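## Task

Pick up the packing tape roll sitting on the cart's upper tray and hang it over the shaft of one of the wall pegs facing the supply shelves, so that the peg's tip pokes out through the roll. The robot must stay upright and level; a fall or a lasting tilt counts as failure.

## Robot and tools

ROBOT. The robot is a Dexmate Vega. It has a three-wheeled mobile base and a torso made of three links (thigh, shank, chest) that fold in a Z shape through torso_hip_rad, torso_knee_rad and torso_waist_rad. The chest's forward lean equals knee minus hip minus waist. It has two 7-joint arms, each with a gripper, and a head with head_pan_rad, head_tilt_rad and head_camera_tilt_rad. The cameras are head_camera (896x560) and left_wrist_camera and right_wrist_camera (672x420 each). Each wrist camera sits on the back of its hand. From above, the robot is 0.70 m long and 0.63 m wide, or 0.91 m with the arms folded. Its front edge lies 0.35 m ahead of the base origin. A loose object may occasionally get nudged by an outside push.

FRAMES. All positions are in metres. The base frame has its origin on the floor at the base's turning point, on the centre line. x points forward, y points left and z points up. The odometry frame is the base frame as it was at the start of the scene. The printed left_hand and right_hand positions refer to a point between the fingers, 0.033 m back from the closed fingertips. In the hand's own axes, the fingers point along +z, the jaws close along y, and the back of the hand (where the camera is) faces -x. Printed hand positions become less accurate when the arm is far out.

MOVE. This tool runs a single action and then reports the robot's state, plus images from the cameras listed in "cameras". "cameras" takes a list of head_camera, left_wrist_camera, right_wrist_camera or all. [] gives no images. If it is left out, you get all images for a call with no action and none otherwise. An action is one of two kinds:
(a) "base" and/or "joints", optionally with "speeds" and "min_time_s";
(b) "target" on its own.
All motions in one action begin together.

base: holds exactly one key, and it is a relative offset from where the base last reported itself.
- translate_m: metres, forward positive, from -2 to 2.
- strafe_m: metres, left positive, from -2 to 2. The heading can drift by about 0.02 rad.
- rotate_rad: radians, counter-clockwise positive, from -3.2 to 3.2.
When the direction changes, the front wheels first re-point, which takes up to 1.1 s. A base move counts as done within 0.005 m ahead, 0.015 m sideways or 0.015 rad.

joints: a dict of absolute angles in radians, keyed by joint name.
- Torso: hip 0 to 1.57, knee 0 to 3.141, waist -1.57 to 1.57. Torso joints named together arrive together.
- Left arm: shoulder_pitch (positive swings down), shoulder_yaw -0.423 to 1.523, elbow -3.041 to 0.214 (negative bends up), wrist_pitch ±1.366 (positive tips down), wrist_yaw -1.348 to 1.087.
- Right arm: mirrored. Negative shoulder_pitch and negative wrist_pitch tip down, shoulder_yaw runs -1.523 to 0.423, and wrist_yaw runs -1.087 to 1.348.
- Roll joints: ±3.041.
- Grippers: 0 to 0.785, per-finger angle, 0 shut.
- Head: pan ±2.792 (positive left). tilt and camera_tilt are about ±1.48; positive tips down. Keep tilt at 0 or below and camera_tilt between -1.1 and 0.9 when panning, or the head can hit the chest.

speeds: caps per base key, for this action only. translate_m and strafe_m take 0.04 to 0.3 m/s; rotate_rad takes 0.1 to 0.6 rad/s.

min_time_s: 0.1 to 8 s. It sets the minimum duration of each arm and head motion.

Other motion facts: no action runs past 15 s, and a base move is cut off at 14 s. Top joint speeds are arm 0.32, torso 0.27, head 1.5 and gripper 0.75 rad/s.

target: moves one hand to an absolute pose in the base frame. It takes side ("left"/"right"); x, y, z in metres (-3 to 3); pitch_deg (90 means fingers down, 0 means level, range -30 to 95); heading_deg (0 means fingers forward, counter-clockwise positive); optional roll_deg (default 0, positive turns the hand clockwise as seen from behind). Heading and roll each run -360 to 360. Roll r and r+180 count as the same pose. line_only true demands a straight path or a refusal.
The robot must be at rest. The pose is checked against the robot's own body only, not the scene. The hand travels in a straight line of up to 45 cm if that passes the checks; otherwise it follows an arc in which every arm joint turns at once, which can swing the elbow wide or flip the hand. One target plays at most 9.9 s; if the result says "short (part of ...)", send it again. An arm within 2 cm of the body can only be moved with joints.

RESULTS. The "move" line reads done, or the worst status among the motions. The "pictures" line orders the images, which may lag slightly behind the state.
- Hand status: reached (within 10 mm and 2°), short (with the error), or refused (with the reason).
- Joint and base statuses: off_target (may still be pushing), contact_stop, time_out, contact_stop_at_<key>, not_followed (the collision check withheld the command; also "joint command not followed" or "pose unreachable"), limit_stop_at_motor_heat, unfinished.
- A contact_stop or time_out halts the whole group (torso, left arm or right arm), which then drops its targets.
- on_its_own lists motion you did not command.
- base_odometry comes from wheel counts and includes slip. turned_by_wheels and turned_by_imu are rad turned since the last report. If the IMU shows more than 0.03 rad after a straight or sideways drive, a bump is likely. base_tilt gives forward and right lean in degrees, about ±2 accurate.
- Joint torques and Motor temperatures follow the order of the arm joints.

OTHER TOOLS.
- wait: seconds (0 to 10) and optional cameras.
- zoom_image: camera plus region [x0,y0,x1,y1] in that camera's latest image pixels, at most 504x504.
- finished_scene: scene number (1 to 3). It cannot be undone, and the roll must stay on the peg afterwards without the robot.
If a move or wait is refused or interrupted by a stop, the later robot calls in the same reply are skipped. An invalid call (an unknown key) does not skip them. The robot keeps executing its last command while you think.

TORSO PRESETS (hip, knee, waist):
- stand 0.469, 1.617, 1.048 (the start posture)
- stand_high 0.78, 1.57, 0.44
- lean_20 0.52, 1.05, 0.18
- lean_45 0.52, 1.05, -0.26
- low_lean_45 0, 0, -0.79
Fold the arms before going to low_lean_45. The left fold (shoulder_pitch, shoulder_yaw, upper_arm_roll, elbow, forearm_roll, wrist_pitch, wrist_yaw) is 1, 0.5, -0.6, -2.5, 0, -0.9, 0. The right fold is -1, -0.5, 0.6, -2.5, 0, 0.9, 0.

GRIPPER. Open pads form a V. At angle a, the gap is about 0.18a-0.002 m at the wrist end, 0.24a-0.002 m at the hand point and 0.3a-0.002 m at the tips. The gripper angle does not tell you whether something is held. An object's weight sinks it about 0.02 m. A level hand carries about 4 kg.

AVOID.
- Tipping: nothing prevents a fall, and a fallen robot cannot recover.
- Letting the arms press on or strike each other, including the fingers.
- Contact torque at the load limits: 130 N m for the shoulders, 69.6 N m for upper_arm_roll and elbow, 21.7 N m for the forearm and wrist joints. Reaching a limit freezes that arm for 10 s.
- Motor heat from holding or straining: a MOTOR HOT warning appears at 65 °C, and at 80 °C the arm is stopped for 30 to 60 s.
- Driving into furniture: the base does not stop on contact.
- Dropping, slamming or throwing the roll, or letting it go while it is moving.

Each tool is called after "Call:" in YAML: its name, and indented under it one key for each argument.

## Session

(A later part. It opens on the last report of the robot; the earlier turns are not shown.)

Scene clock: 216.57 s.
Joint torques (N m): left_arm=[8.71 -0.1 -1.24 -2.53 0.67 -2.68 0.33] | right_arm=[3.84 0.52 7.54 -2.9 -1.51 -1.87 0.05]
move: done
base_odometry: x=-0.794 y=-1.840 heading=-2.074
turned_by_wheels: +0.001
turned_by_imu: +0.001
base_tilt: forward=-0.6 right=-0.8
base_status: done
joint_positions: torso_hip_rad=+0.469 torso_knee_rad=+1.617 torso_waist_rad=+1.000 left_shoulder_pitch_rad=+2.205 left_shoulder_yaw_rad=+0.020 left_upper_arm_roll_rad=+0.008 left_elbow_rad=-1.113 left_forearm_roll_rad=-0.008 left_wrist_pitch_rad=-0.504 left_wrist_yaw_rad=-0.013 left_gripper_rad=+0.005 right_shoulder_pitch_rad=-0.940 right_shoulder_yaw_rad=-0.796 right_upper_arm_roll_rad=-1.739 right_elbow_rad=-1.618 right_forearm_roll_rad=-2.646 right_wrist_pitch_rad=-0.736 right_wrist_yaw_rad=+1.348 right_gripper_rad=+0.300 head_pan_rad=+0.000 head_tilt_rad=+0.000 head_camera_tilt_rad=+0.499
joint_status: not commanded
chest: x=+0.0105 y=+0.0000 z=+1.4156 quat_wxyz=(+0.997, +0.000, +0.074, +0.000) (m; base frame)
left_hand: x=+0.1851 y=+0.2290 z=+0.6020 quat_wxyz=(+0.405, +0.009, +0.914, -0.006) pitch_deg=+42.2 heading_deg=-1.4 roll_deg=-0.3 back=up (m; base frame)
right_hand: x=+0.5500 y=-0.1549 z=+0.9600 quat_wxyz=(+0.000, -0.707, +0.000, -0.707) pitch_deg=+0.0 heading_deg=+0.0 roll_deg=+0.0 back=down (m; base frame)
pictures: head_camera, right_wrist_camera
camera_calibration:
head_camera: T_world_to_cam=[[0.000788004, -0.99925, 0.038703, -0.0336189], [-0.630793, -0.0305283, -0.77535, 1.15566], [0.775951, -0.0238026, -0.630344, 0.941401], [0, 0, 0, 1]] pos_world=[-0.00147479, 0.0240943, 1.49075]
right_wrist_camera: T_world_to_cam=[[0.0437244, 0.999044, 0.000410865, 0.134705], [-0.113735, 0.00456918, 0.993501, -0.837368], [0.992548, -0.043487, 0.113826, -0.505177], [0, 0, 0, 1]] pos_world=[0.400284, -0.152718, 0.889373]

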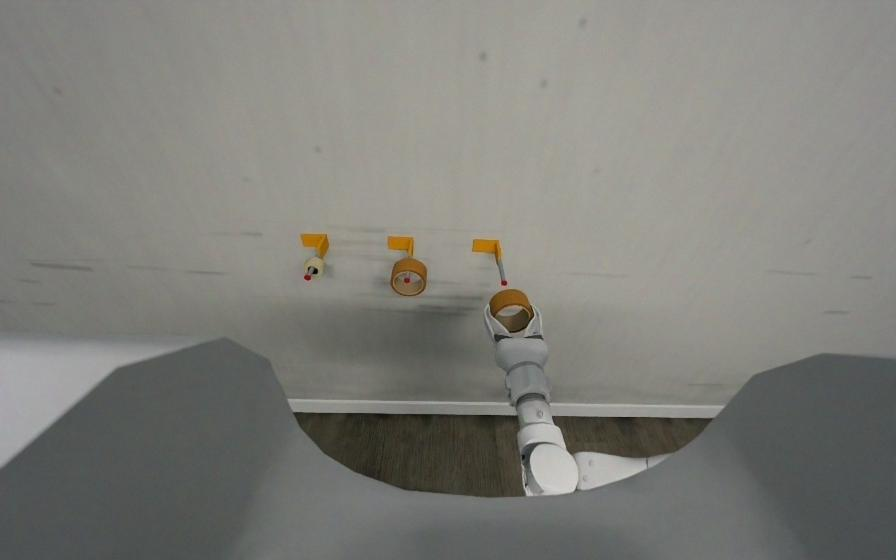

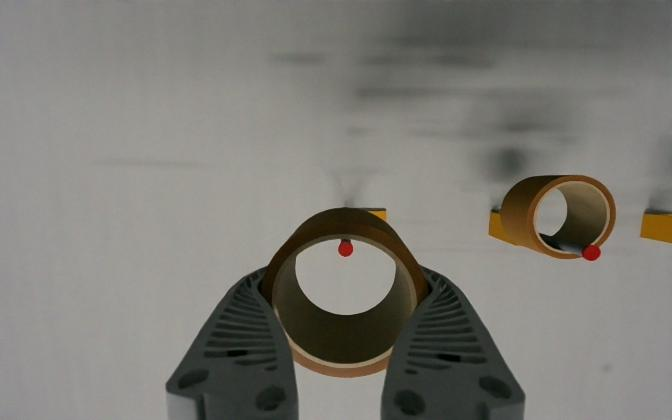

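Call:
move:
  base: {"translate_m": 0.09}
  speeds: {"translate_m": 0.06}
  cameras: ["right_wrist_camera","head_camera"]

Call:
zoom_image:
  camera: "head_camera"
  region: [400, 180, 600, 400]

Scene clock: 227.03 s.
Joint torques (N m): left_arm=[8.1 -1.75 2.09 -2.94 1.03 -1.86 -0.02] | right_arm=[5.03 -1.47 7.57 -4.03 -1.67 -2.53 0]
move: done
base_odometry: x=-0.837 y=-1.919 heading=-2.072
turned_by_wheels: +0.002
turned_by_imu: +0.001
base_tilt: forward=-0.6 right=-0.8
base_status: done
joint_positions: torso_hip_rad=+0.469 torso_knee_rad=+1.617 torso_waist_rad=+1.000 left_shoulder_pitch_rad=+2.205 left_shoulder_yaw_rad=+0.020 left_upper_arm_roll_rad=+0.008 left_elbow_rad=-1.113 left_forearm_roll_rad=-0.008 left_wrist_pitch_rad=-0.504 left_wrist_yaw_rad=-0.013 left_gripper_rad=+0.005 right_shoulder_pitch_rad=-0.940 right_shoulder_yaw_rad=-0.796 right_upper_arm_roll_rad=-1.739 right_elbow_rad=-1.618 right_forearm_roll_rad=-2.646 right_wrist_pitch_rad=-0.736 right_wrist_yaw_rad=+1.348 right_gripper_rad=+0.300 head_pan_rad=+0.000 head_tilt_rad=+0.000 head_camera_tilt_rad=+0.499
joint_status: not commanded
chest: x=+0.0105 y=+0.0000 z=+1.4156 quat_wxyz=(+0.997, +0.000, +0.074, +0.000) (m; base frame)
left_hand: x=+0.1851 y=+0.2290 z=+0.6020 quat_wxyz=(+0.405, +0.009, +0.914, -0.006) pitch_deg=+42.2 heading_deg=-1.4 roll_deg=-0.3 back=up (m; base frame)
right_hand: x=+0.5500 y=-0.1549 z=+0.9600 quat_wxyz=(+0.000, -0.707, +0.000, -0.707) pitch_deg=+0.0 heading_deg=+0.0 roll_deg=+0.0 back=down (m; base frame)
pictures: head_camera, right_wrist_camera
camera_calibration:
head_camera: T_world_to_cam=[[0.000790989, -0.999251, 0.0386997, -0.033614], [-0.630853, -0.0305258, -0.775302, 1.15558], [0.775902, -0.0238006, -0.630404, 0.941491], [0, 0, 0, 1]] pos_world=[-0.0014757, 0.0240943, 1.49075]
right_wrist_camera: T_world_to_cam=[[0.0437245, 0.999044, 0.000410933, 0.134705], [-0.113636, 0.0045648, 0.993512, -0.837419], [0.99256, -0.0434875, 0.113727, -0.505094], [0, 0, 0, 1]] pos_world=[0.400285, -0.152718, 0.889373]

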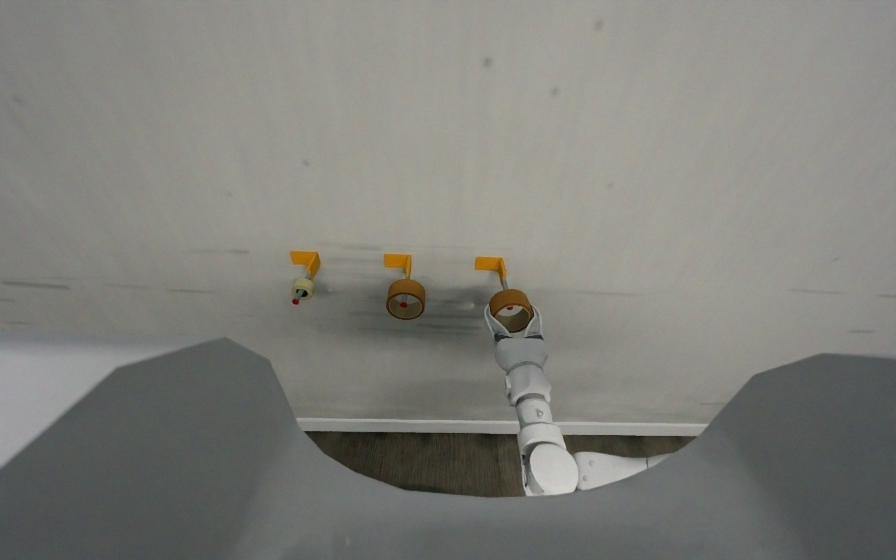

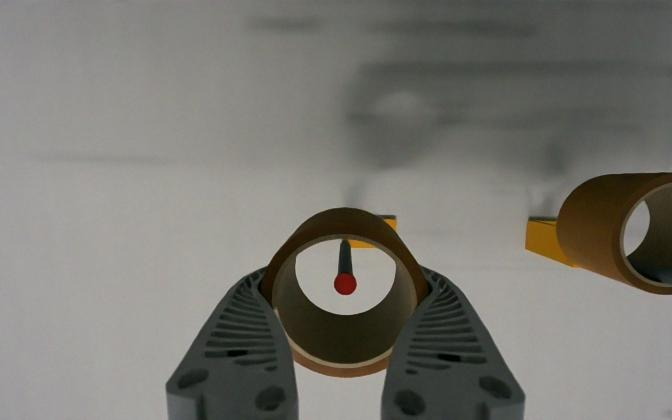

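Scaled by 2.291 from the camera's 896x560 image, which has a finer 960x600 frame.

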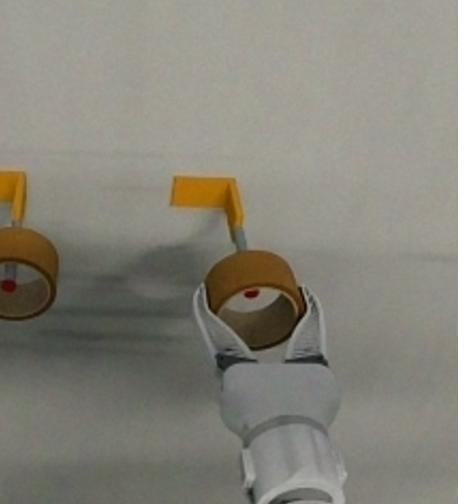

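Call:
move:
  base: {"translate_m": 0.035}
  speeds: {"translate_m": 0.05}
  cameras: ["right_wrist_camera","head_camera"]

Call:
zoom_image:
  camera: "head_camera"
  region: [400, 180, 600, 400]

Scene clock: 231.53 s.
Joint torques (N m): left_arm=[7.03 0.28 -0.22 -2.12 -0.63 -1.99 0.34] | right_arm=[3.65 -1.22 7.61 -3.1 -1.57 -1.44 0.08]
move: done
base_odometry: x=-0.854 y=-1.950 heading=-2.071
turned_by_wheels: +0.002
turned_by_imu: +0.001
base_tilt: forward=-0.6 right=-0.7
base_status: done
joint_positions: torso_hip_rad=+0.469 torso_knee_rad=+1.617 torso_waist_rad=+1.000 left_shoulder_pitch_rad=+2.205 left_shoulder_yaw_rad=+0.020 left_upper_arm_roll_rad=+0.008 left_elbow_rad=-1.113 left_forearm_roll_rad=-0.008 left_wrist_pitch_rad=-0.504 left_wrist_yaw_rad=-0.013 left_gripper_rad=+0.005 right_shoulder_pitch_rad=-0.940 right_shoulder_yaw_rad=-0.796 right_upper_arm_roll_rad=-1.739 right_elbow_rad=-1.618 right_forearm_roll_rad=-2.646 right_wrist_pitch_rad=-0.736 right_wrist_yaw_rad=+1.348 right_gripper_rad=+0.300 head_pan_rad=+0.000 head_tilt_rad=+0.000 head_camera_tilt_rad=+0.499
joint_status: not commanded
chest: x=+0.0105 y=+0.0000 z=+1.4156 quat_wxyz=(+0.997, +0.000, +0.074, +0.000) (m; base frame)
left_hand: x=+0.1851 y=+0.2290 z=+0.6020 quat_wxyz=(+0.405, +0.009, +0.914, -0.006) pitch_deg=+42.2 heading_deg=-1.4 roll_deg=-0.3 back=up (m; base frame)
right_hand: x=+0.5500 y=-0.1549 z=+0.9600 quat_wxyz=(+0.000, -0.707, +0.000, -0.707) pitch_deg=+0.0 heading_deg=+0.0 roll_deg=+0.0 back=down (m; base frame)
pictures: head_camera, right_wrist_camera
camera_calibration:
head_camera: T_world_to_cam=[[0.000788004, -0.99925, 0.038703, -0.0336189], [-0.630793, -0.0305283, -0.77535, 1.15566], [0.775951, -0.0238026, -0.630344, 0.941401], [0, 0, 0, 1]] pos_world=[-0.00147479, 0.0240943, 1.49075]
right_wrist_camera: T_world_to_cam=[[0.0437244, 0.999044, 0.000410865, 0.134705], [-0.113735, 0.00456918, 0.993501, -0.837368], [0.992548, -0.043487, 0.113826, -0.505177], [0, 0, 0, 1]] pos_world=[0.400284, -0.152718, 0.889373]

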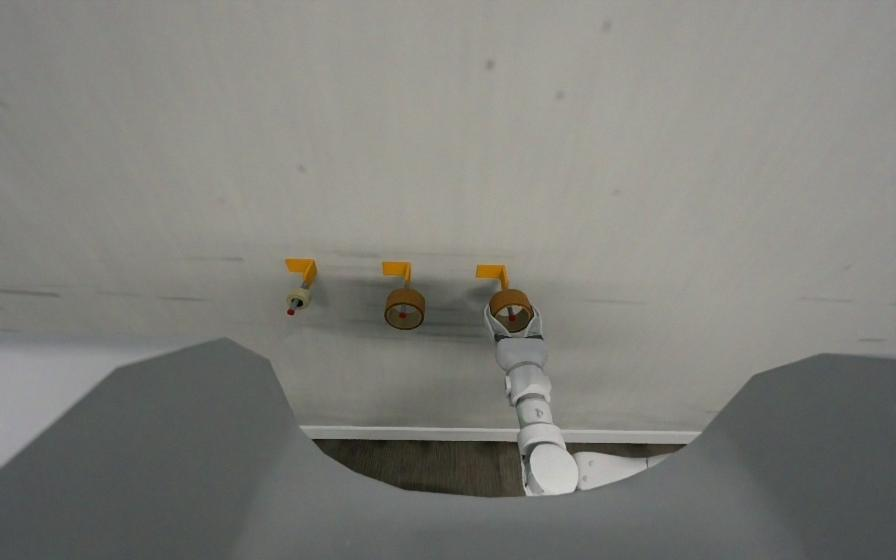

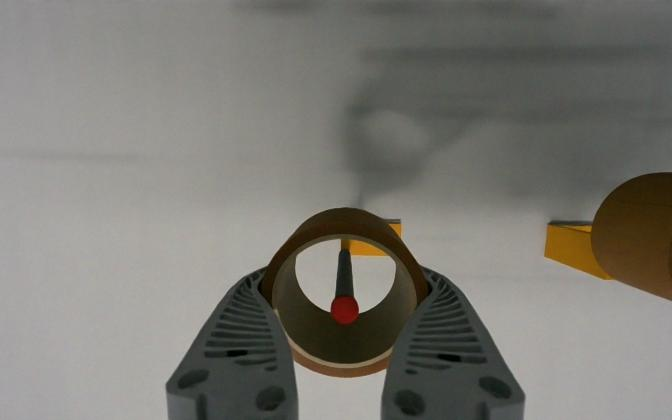

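Scaled by 2.291 from the camera's 896x560 image, which has a finer 960x600 frame.

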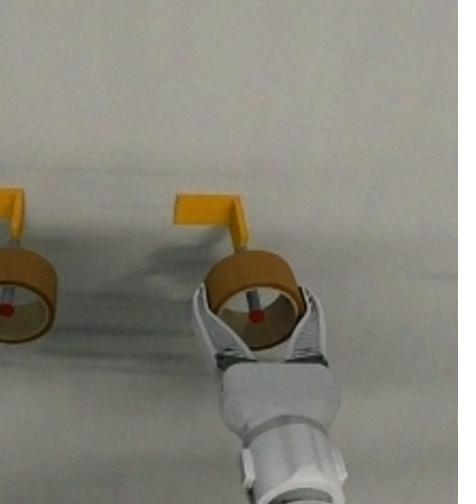

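Call:
move:
  base: {"translate_m": 0.02}
  speeds: {"translate_m": 0.05}

Call:
move:
  target: {"side":"right","x":0.55,"y":-0.155,"z":0.932,"pitch_deg":0,"heading_deg":0,"line_only":true}
  cameras: ["right_wrist_camera","head_camera"]

Call:
zoom_image:
  camera: "head_camera"
  region: [400, 180, 600, 400]

Scene clock: 239.80 s.
Joint torques (N m): left_arm=[6.96 -1.62 0.15 -2.69 -0.56 -2.17 0.31] | right_arm=[4.35 -0.14 7.73 -2.67 -1.57 -1.7 -0.15]
move: done
base_odometry: x=-0.864 y=-1.967 heading=-2.069
turned_by_wheels: +0.002
turned_by_imu: +0.001
base_tilt: forward=-0.7 right=-0.7
base_status: done
joint_positions: torso_hip_rad=+0.469 torso_knee_rad=+1.617 torso_waist_rad=+1.000 left_shoulder_pitch_rad=+2.205 left_shoulder_yaw_rad=+0.020 left_upper_arm_roll_rad=+0.008 left_elbow_rad=-1.113 left_forearm_roll_rad=-0.008 left_wrist_pitch_rad=-0.504 left_wrist_yaw_rad=-0.013 left_gripper_rad=+0.005 right_shoulder_pitch_rad=-0.940 right_shoulder_yaw_rad=-0.796 right_upper_arm_roll_rad=-1.739 right_elbow_rad=-1.618 right_forearm_roll_rad=-2.646 right_wrist_pitch_rad=-0.736 right_wrist_yaw_rad=+1.348 right_gripper_rad=+0.300 head_pan_rad=+0.000 head_tilt_rad=+0.000 head_camera_tilt_rad=+0.499
joint_status: not commanded
chest: x=+0.0105 y=+0.0000 z=+1.4156 quat_wxyz=(+0.997, +0.000, +0.074, +0.000) (m; base frame)
left_hand: x=+0.1851 y=+0.2290 z=+0.6020 quat_wxyz=(+0.405, +0.009, +0.914, -0.006) pitch_deg=+42.2 heading_deg=-1.4 roll_deg=-0.3 back=up (m; base frame)
right_hand: x=+0.5500 y=-0.1549 z=+0.9599 quat_wxyz=(+0.000, -0.707, +0.000, -0.707) pitch_deg=+0.0 heading_deg=+0.0 roll_deg=+0.0 back=down (m; base frame)
camera_calibration:
head_camera: T_world_to_cam=[[0.000790989, -0.999251, 0.0386997, -0.033614], [-0.630853, -0.0305258, -0.775302, 1.15558], [0.775902, -0.0238006, -0.630404, 0.941491], [0, 0, 0, 1]] pos_world=[-0.0014757, 0.0240943, 1.49075]
left_wrist_camera: T_world_to_cam=[[-0.0288923, -0.997481, 0.0647779, 0.187441], [-0.745016, -0.0217164, -0.666693, 0.599733], [0.66642, -0.0675229, -0.742512, 0.489258], [0, 0, 0, 1]] pos_world=[0.126175, 0.233029, 0.750976]
right_wrist_camera: T_world_to_cam=[[0.0437245, 0.999044, 0.000410933, 0.134705], [-0.113636, 0.0045648, 0.993512, -0.837419], [0.99256, -0.0434875, 0.113727, -0.505094], [0, 0, 0, 1]] pos_world=[0.400285, -0.152718, 0.889373]

Scene clock: 241.83 s.
Joint torques (N m): left_arm=[6.01 -0.9 -1.46 -2.23 0.7 -3.12 0.34] | right_arm=[2.49 0.73 7.98 -0.5 -1.07 -1.91 -0.29]
move: done
base_odometry: x=-0.864 y=-1.967 heading=-2.069
turned_by_wheels: +0.000
turned_by_imu: +0.000
base_tilt: forward=-0.5 right=-0.7
base_status: not commanded
joint_positions: torso_hip_rad=+0.469 torso_knee_rad=+1.617 torso_waist_rad=+1.000 left_shoulder_pitch_rad=+2.205 left_shoulder_yaw_rad=+0.020 left_upper_arm_roll_rad=+0.008 left_elbow_rad=-1.113 left_forearm_roll_rad=-0.008 left_wrist_pitch_rad=-0.504 left_wrist_yaw_rad=-0.013 left_gripper_rad=+0.005 right_shoulder_pitch_rad=-0.975 right_shoulder_yaw_rad=-0.719 right_upper_arm_roll_rad=-1.732 right_elbow_rad=-1.458 right_forearm_roll_rad=-2.636 right_wrist_pitch_rad=-0.815 right_wrist_yaw_rad=+1.316 right_gripper_rad=+0.300 head_pan_rad=+0.000 head_tilt_rad=+0.000 head_camera_tilt_rad=+0.499
joint_status: not commanded
chest: x=+0.0105 y=+0.0000 z=+1.4156 quat_wxyz=(+0.997, +0.000, +0.074, +0.000) (m; base frame)
left_hand: x=+0.1851 y=+0.2290 z=+0.6020 quat_wxyz=(+0.405, +0.009, +0.914, -0.006) pitch_deg=+42.2 heading_deg=-1.4 roll_deg=-0.3 back=up (m; base frame)
right_hand: x=+0.5500 y=-0.1550 z=+0.9327 quat_wxyz=(+0.000, -0.707, +0.000, -0.707) pitch_deg=+0.0 heading_deg=+0.0 roll_deg=+0.0 back=down (m; base frame)
right_hand_status: reached (straight line, planned for 0.9 s): 1 mm and 0.0 deg off.
pictures: head_camera, right_wrist_camera
camera_calibration:
head_camera: T_world_to_cam=[[0.000790989, -0.999251, 0.0386997, -0.033614], [-0.630853, -0.0305258, -0.775302, 1.15558], [0.775902, -0.0238006, -0.630404, 0.941491], [0, 0, 0, 1]] pos_world=[-0.0014757, 0.0240943, 1.49075]
right_wrist_camera: T_world_to_cam=[[0.0439456, 0.999034, 0.000240177, 0.134867], [-0.113725, 0.00476371, 0.993501, -0.810308], [0.99254, -0.0436873, 0.113825, -0.50221], [0, 0, 0, 1]] pos_world=[0.400384, -0.152817, 0.862173]

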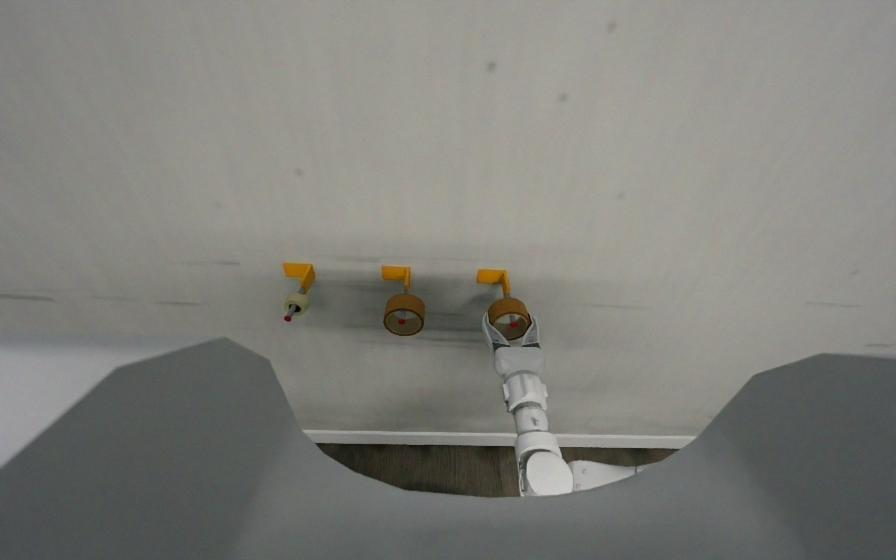

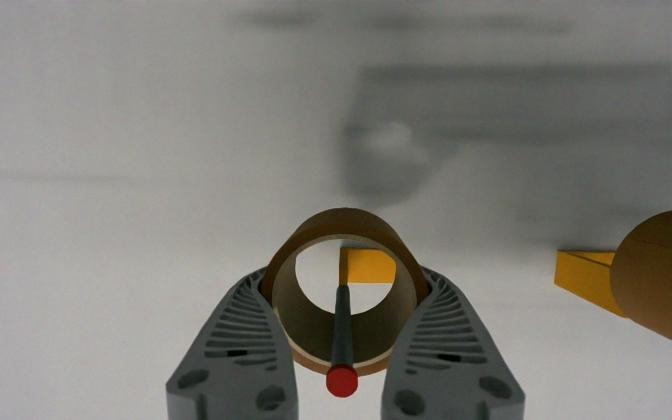

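Scaled by 2.291 from the camera's 896x560 image, which has a finer 960x600 frame.

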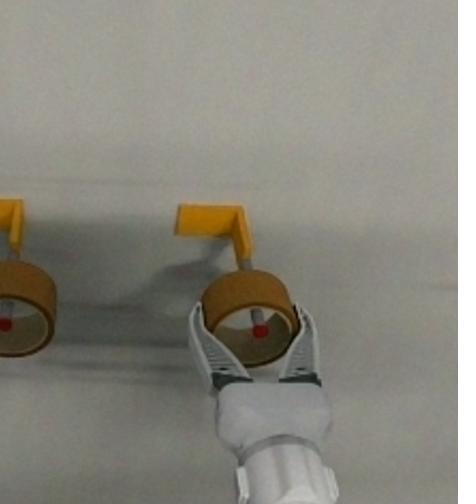

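Call:
move:
  target: {"side":"right","x":0.55,"y":-0.155,"z":0.919,"pitch_deg":0,"heading_deg":0,"line_only":true}
  cameras: ["right_wrist_camera"]

Call:
zoom_image:
  camera: "right_wrist_camera"
  region: [240, 200, 450, 420]

Scene clock: 248.37 s.
Joint torques (N m): left_arm=[4.83 1.52 -0.38 -2.18 1.01 -1.91 0.04] | right_arm=[-2.86 -0.68 5.16 -1.24 2.28 -0.4 -0.31]
move: done
base_odometry: x=-0.864 y=-1.967 heading=-2.069
turned_by_wheels: +0.000
turned_by_imu: +0.000
base_tilt: forward=-0.6 right=-0.7
base_status: not commanded
joint_positions: torso_hip_rad=+0.469 torso_knee_rad=+1.617 torso_waist_rad=+1.000 left_shoulder_pitch_rad=+2.205 left_shoulder_yaw_rad=+0.020 left_upper_arm_roll_rad=+0.008 left_elbow_rad=-1.113 left_forearm_roll_rad=-0.008 left_wrist_pitch_rad=-0.504 left_wrist_yaw_rad=-0.013 left_gripper_rad=+0.005 right_shoulder_pitch_rad=-0.992 right_shoulder_yaw_rad=-0.678 right_upper_arm_roll_rad=-1.727 right_elbow_rad=-1.373 right_forearm_roll_rad=-2.628 right_wrist_pitch_rad=-0.856 right_wrist_yaw_rad=+1.296 right_gripper_rad=+0.300 head_pan_rad=+0.000 head_tilt_rad=+0.000 head_camera_tilt_rad=+0.499
joint_status: not commanded
chest: x=+0.0103 y=+0.0000 z=+1.4157 quat_wxyz=(+0.997, +0.000, +0.074, +0.000) (m; base frame)
left_hand: x=+0.1851 y=+0.2290 z=+0.6021 quat_wxyz=(+0.405, +0.009, +0.914, -0.006) pitch_deg=+42.2 heading_deg=-1.4 roll_deg=-0.3 back=up (m; base frame)
right_hand: x=+0.5501 y=-0.1547 z=+0.9203 quat_wxyz=(+0.000, -0.707, +0.000, -0.708) pitch_deg=-0.1 heading_deg=+0.0 roll_deg=+0.0 back=down (m; base frame)
right_hand_status: reached (straight line, planned for 0.6 s): 1 mm and 0.1 deg off.
pictures: right_wrist_camera
camera_calibration:
right_wrist_camera: T_world_to_cam=[[0.0433645, 0.999059, 0.000933013, 0.134218], [-0.115054, 0.00406627, 0.993351, -0.797219], [0.992412, -0.0431835, 0.115122, -0.501834], [0, 0, 0, 1]] pos_world=[0.400482, -0.152521, 0.849565]

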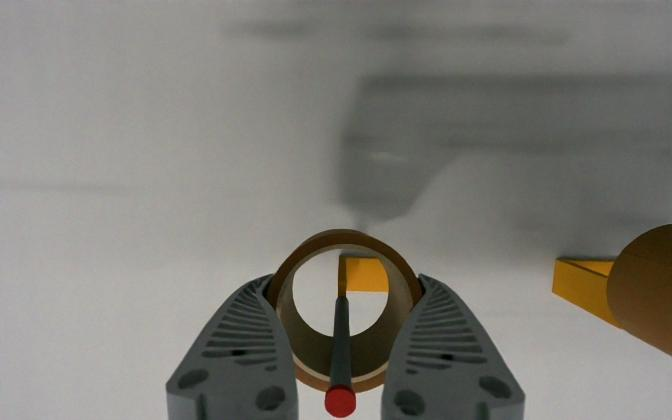

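Scaled by 2.291 from the camera's 672x420 image, which has a finer 960x600 frame.

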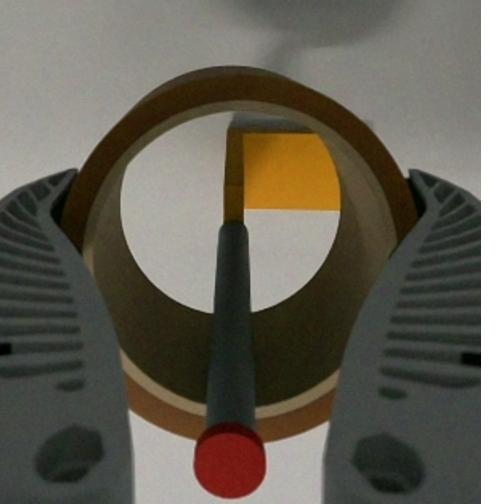

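Call:
move:
  target: {"side":"right","x":0.55,"y":-0.155,"z":0.922,"pitch_deg":0,"heading_deg":0,"line_only":true}

Call:
move:
  joints: {"right_gripper_rad":0.6}
  min_time_s: 2.5
  cameras: ["right_wrist_camera","head_camera"]

Call:
zoom_image:
  camera: "right_wrist_camera"
  region: [240, 200, 450, 420]

Scene clock: 254.00 s.
Joint torques (N m): left_arm=[6.37 1.76 3.11 -2.49 0.59 -1.71 -0.02] | right_arm=[18.2 -5.28 -1.8 -2.85 0.81 -0.3 0.26]
move: done
base_odometry: x=-0.864 y=-1.967 heading=-2.069
turned_by_wheels: +0.000
turned_by_imu: +0.000
base_tilt: forward=-0.5 right=-0.8
base_status: not commanded
joint_positions: torso_hip_rad=+0.469 torso_knee_rad=+1.617 torso_waist_rad=+1.000 left_shoulder_pitch_rad=+2.205 left_shoulder_yaw_rad=+0.020 left_upper_arm_roll_rad=+0.008 left_elbow_rad=-1.113 left_forearm_roll_rad=-0.008 left_wrist_pitch_rad=-0.504 left_wrist_yaw_rad=-0.013 left_gripper_rad=+0.005 right_shoulder_pitch_rad=-0.991 right_shoulder_yaw_rad=-0.683 right_upper_arm_roll_rad=-1.728 right_elbow_rad=-1.384 right_forearm_roll_rad=-2.628 right_wrist_pitch_rad=-0.851 right_wrist_yaw_rad=+1.298 right_gripper_rad=+0.300 head_pan_rad=+0.000 head_tilt_rad=+0.000 head_camera_tilt_rad=+0.499
joint_status: not commanded
chest: x=+0.0103 y=+0.0000 z=+1.4157 quat_wxyz=(+0.997, +0.000, +0.074, +0.000) (m; base frame)
left_hand: x=+0.1851 y=+0.2290 z=+0.6021 quat_wxyz=(+0.405, +0.009, +0.914, -0.006) pitch_deg=+42.2 heading_deg=-1.4 roll_deg=-0.3 back=up (m; base frame)
right_hand: x=+0.5500 y=-0.1548 z=+0.9216 quat_wxyz=(+0.000, -0.707, +0.000, -0.707) pitch_deg=+0.0 heading_deg=+0.0 roll_deg=+0.0 back=down (m; base frame)
right_hand_status: reached (straight line, planned for 0.3 s): 0 mm and 0.0 deg off.
camera_calibration:
head_camera: T_world_to_cam=[[0.00078025, -0.999251, 0.0386988, -0.0336125], [-0.630634, -0.030525, -0.77548, 1.15572], [0.77608, -0.0237997, -0.630186, 0.941318], [0, 0, 0, 1]] pos_world=[-0.00167239, 0.0240943, 1.49075]
left_wrist_camera: T_world_to_cam=[[-0.0289109, -0.997481, 0.0647705, 0.187449], [-0.744828, -0.0217168, -0.666903, 0.599869], [0.66663, -0.0675237, -0.742324, 0.48909], [0, 0, 0, 1]] pos_world=[0.126176, 0.233029, 0.750977]
right_wrist_camera: T_world_to_cam=[[0.0438487, 0.999038, 0.00105595, 0.134017], [-0.114353, 0.00396904, 0.993432, -0.798989], [0.992472, -0.0436814, 0.114417, -0.501402], [0, 0, 0, 1]] pos_world=[0.400383, -0.152619, 0.850969]

"min_time_s" has no arm or head joint beside it: it slows only arm and head motions. Command such a joint too, or leave it out

Scaled by 2.291 from the camera's 672x420 image, which has a finer 960x600 frame.

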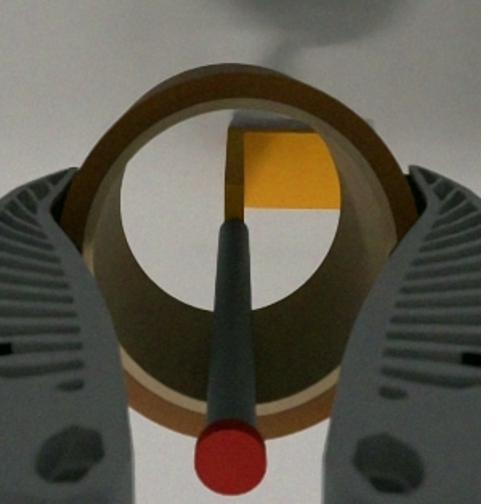

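Call:
move:
  joints: {"right_gripper_rad":0.42}
  cameras: ["right_wrist_camera"]

Call:
move:
  joints: {"right_gripper_rad":0.6}
  cameras: ["right_wrist_camera","head_camera"]

Scene clock: 256.50 s.
Joint torques (N m): left_arm=[7.17 0.47 0.41 -3.41 -0.12 -1.64 -0.13] | right_arm=[17.69 -3.05 -0.33 -3.63 -0.78 -1.55 0.19]
Motor temperatures (°C): left_arm=[34 33 34 32 38 36 39] | right_arm=[33 31 39 34 36 33 38]
move: done
base_odometry: x=-0.864 y=-1.967 heading=-2.069
turned_by_wheels: +0.000
turned_by_imu: +0.000
base_tilt: forward=-0.6 right=-0.8
base_status: not commanded
joint_positions: torso_hip_rad=+0.469 torso_knee_rad=+1.617 torso_waist_rad=+1.000 left_shoulder_pitch_rad=+2.205 left_shoulder_yaw_rad=+0.020 left_upper_arm_roll_rad=+0.008 left_elbow_rad=-1.113 left_forearm_roll_rad=-0.008 left_wrist_pitch_rad=-0.504 left_wrist_yaw_rad=-0.013 left_gripper_rad=+0.005 right_shoulder_pitch_rad=-0.990 right_shoulder_yaw_rad=-0.685 right_upper_arm_roll_rad=-1.728 right_elbow_rad=-1.388 right_forearm_roll_rad=-2.628 right_wrist_pitch_rad=-0.848 right_wrist_yaw_rad=+1.299 right_gripper_rad=+0.420 head_pan_rad=+0.000 head_tilt_rad=+0.000 head_camera_tilt_rad=+0.499
joint_status: all done
chest: x=+0.0103 y=+0.0000 z=+1.4157 quat_wxyz=(+0.997, +0.000, +0.074, +0.000) (m; base frame)
left_hand: x=+0.1851 y=+0.2290 z=+0.6021 quat_wxyz=(+0.405, +0.009, +0.914, -0.006) pitch_deg=+42.2 heading_deg=-1.4 roll_deg=-0.3 back=up (m; base frame)
right_hand: x=+0.5500 y=-0.1550 z=+0.9220 quat_wxyz=(+0.000, -0.707, +0.000, -0.707) pitch_deg=+0.0 heading_deg=+0.0 roll_deg=+0.0 back=down (m; base frame)
pictures: right_wrist_camera
camera_calibration:
right_wrist_camera: T_world_to_cam=[[0.0441961, 0.999023, 0.000672151, 0.134304], [-0.113742, 0.00436343, 0.993501, -0.799644], [0.992527, -0.0439853, 0.113824, -0.500916], [0, 0, 0, 1]] pos_world=[0.400284, -0.152716, 0.851373]

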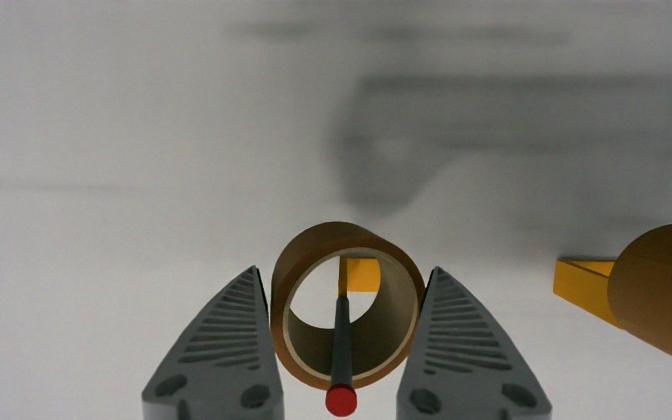

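Scene clock: 257.17 s.
Joint torques (N m): left_arm=[7.2 0.52 2.87 -1.66 -0.44 -2.49 0.13] | right_arm=[17.92 -2.82 0.02 -2.71 -0.85 -1.66 0.11]
move: done
base_odometry: x=-0.864 y=-1.967 heading=-2.069
turned_by_wheels: +0.000
turned_by_imu: +0.000
base_tilt: forward=-0.5 right=-0.9
base_status: not commanded
joint_positions: torso_hip_rad=+0.469 torso_knee_rad=+1.617 torso_waist_rad=+1.000 left_shoulder_pitch_rad=+2.205 left_shoulder_yaw_rad=+0.020 left_upper_arm_roll_rad=+0.008 left_elbow_rad=-1.113 left_forearm_roll_rad=-0.008 left_wrist_pitch_rad=-0.504 left_wrist_yaw_rad=-0.013 left_gripper_rad=+0.005 right_shoulder_pitch_rad=-0.990 right_shoulder_yaw_rad=-0.685 right_upper_arm_roll_rad=-1.728 right_elbow_rad=-1.388 right_forearm_roll_rad=-2.628 right_wrist_pitch_rad=-0.848 right_wrist_yaw_rad=+1.299 right_gripper_rad=+0.600 head_pan_rad=+0.000 head_tilt_rad=+0.000 head_camera_tilt_rad=+0.499
joint_status: all done
chest: x=+0.0103 y=+0.0000 z=+1.4157 quat_wxyz=(+0.997, +0.000, +0.074, +0.000) (m; base frame)
left_hand: x=+0.1851 y=+0.2290 z=+0.6021 quat_wxyz=(+0.405, +0.009, +0.914, -0.006) pitch_deg=+42.2 heading_deg=-1.4 roll_deg=-0.3 back=up (m; base frame)
right_hand: x=+0.5500 y=-0.1550 z=+0.9219 quat_wxyz=(+0.000, -0.707, +0.000, -0.707) pitch_deg=+0.0 heading_deg=+0.0 roll_deg=+0.0 back=down (m; base frame)
pictures: head_camera, right_wrist_camera
camera_calibration:
head_camera: T_world_to_cam=[[0.00078025, -0.999251, 0.0386988, -0.0336125], [-0.630634, -0.030525, -0.77548, 1.15572], [0.77608, -0.0237997, -0.630186, 0.941318], [0, 0, 0, 1]] pos_world=[-0.00167239, 0.0240943, 1.49075]
right_wrist_camera: T_world_to_cam=[[0.0442083, 0.999022, 0.000568603, 0.134387], [-0.113737, 0.0044676, 0.993501, -0.79963], [0.992527, -0.0439857, 0.113824, -0.500916], [0, 0, 0, 1]] pos_world=[0.400284, -0.152716, 0.851373]

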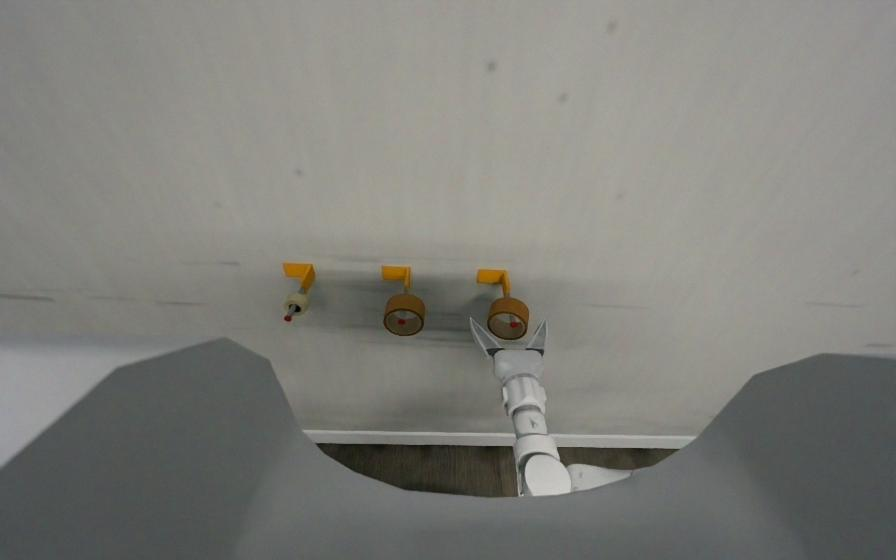

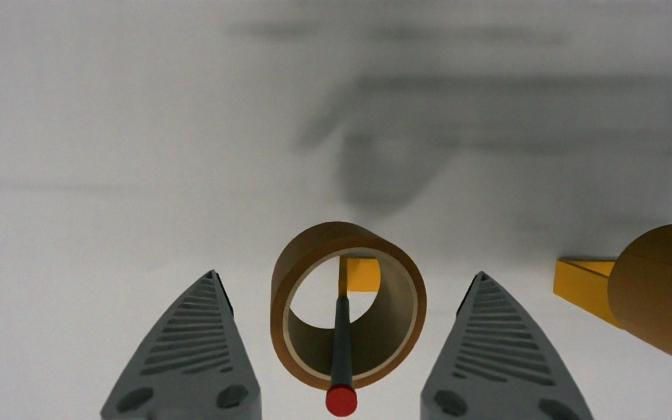

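Hanging. Back out and finish.

Call:
move:
  base: {"translate_m": -0.3}
  speeds: {"translate_m": 0.15}
  cameras: ["right_wrist_camera"]

Call:
zoom_image:
  camera: "right_wrist_camera"
  region: [240, 100, 450, 320]

Scene clock: 263.33 s.
Joint torques (N m): left_arm=[5.45 1.88 0.81 -1.64 -0.37 -2.27 0.17] | right_arm=[17.71 -2.44 0.46 -3.66 -0.86 -1.56 0.06]
move: done
base_odometry: x=-0.721 y=-1.704 heading=-2.067
turned_by_wheels: +0.002
turned_by_imu: +0.003
base_tilt: forward=-0.7 right=-0.7
base_status: done
joint_positions: torso_hip_rad=+0.469 torso_knee_rad=+1.617 torso_waist_rad=+1.000 left_shoulder_pitch_rad=+2.205 left_shoulder_yaw_rad=+0.020 left_upper_arm_roll_rad=+0.008 left_elbow_rad=-1.113 left_forearm_roll_rad=-0.008 left_wrist_pitch_rad=-0.504 left_wrist_yaw_rad=-0.013 left_gripper_rad=+0.005 right_shoulder_pitch_rad=-0.990 right_shoulder_yaw_rad=-0.685 right_upper_arm_roll_rad=-1.728 right_elbow_rad=-1.388 right_forearm_roll_rad=-2.628 right_wrist_pitch_rad=-0.848 right_wrist_yaw_rad=+1.300 right_gripper_rad=+0.600 head_pan_rad=+0.000 head_tilt_rad=+0.000 head_camera_tilt_rad=+0.499
joint_status: not commanded
chest: x=+0.0103 y=+0.0000 z=+1.4156 quat_wxyz=(+0.997, +0.000, +0.074, +0.000) (m; base frame)
left_hand: x=+0.1851 y=+0.2290 z=+0.6021 quat_wxyz=(+0.405, +0.009, +0.914, -0.006) pitch_deg=+42.2 heading_deg=-1.4 roll_deg=-0.3 back=up (m; base frame)
right_hand: x=+0.5500 y=-0.1550 z=+0.9219 quat_wxyz=(+0.000, -0.707, +0.000, -0.707) pitch_deg=+0.0 heading_deg=+0.0 roll_deg=+0.0 back=down (m; base frame)
pictures: right_wrist_camera
camera_calibration:
right_wrist_camera: T_world_to_cam=[[0.0442089, 0.999022, 0.00056433, 0.13449], [-0.113638, 0.00446753, 0.993512, -0.799679], [0.992538, -0.0439862, 0.113725, -0.500842], [0, 0, 0, 1]] pos_world=[0.400284, -0.152816, 0.851373]

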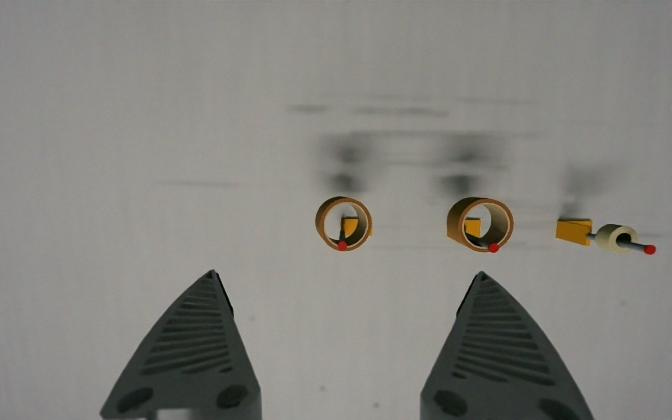

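Scaled by 2.291 from the camera's 672x420 image, which has a finer 960x600 frame.

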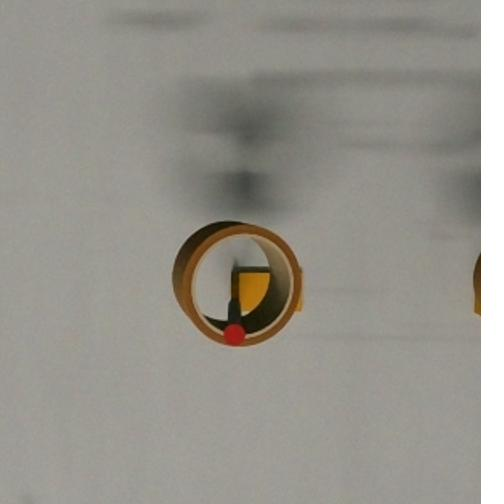

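Call:
finished_scene:
  scene: 1

The scene is finished: the task was done.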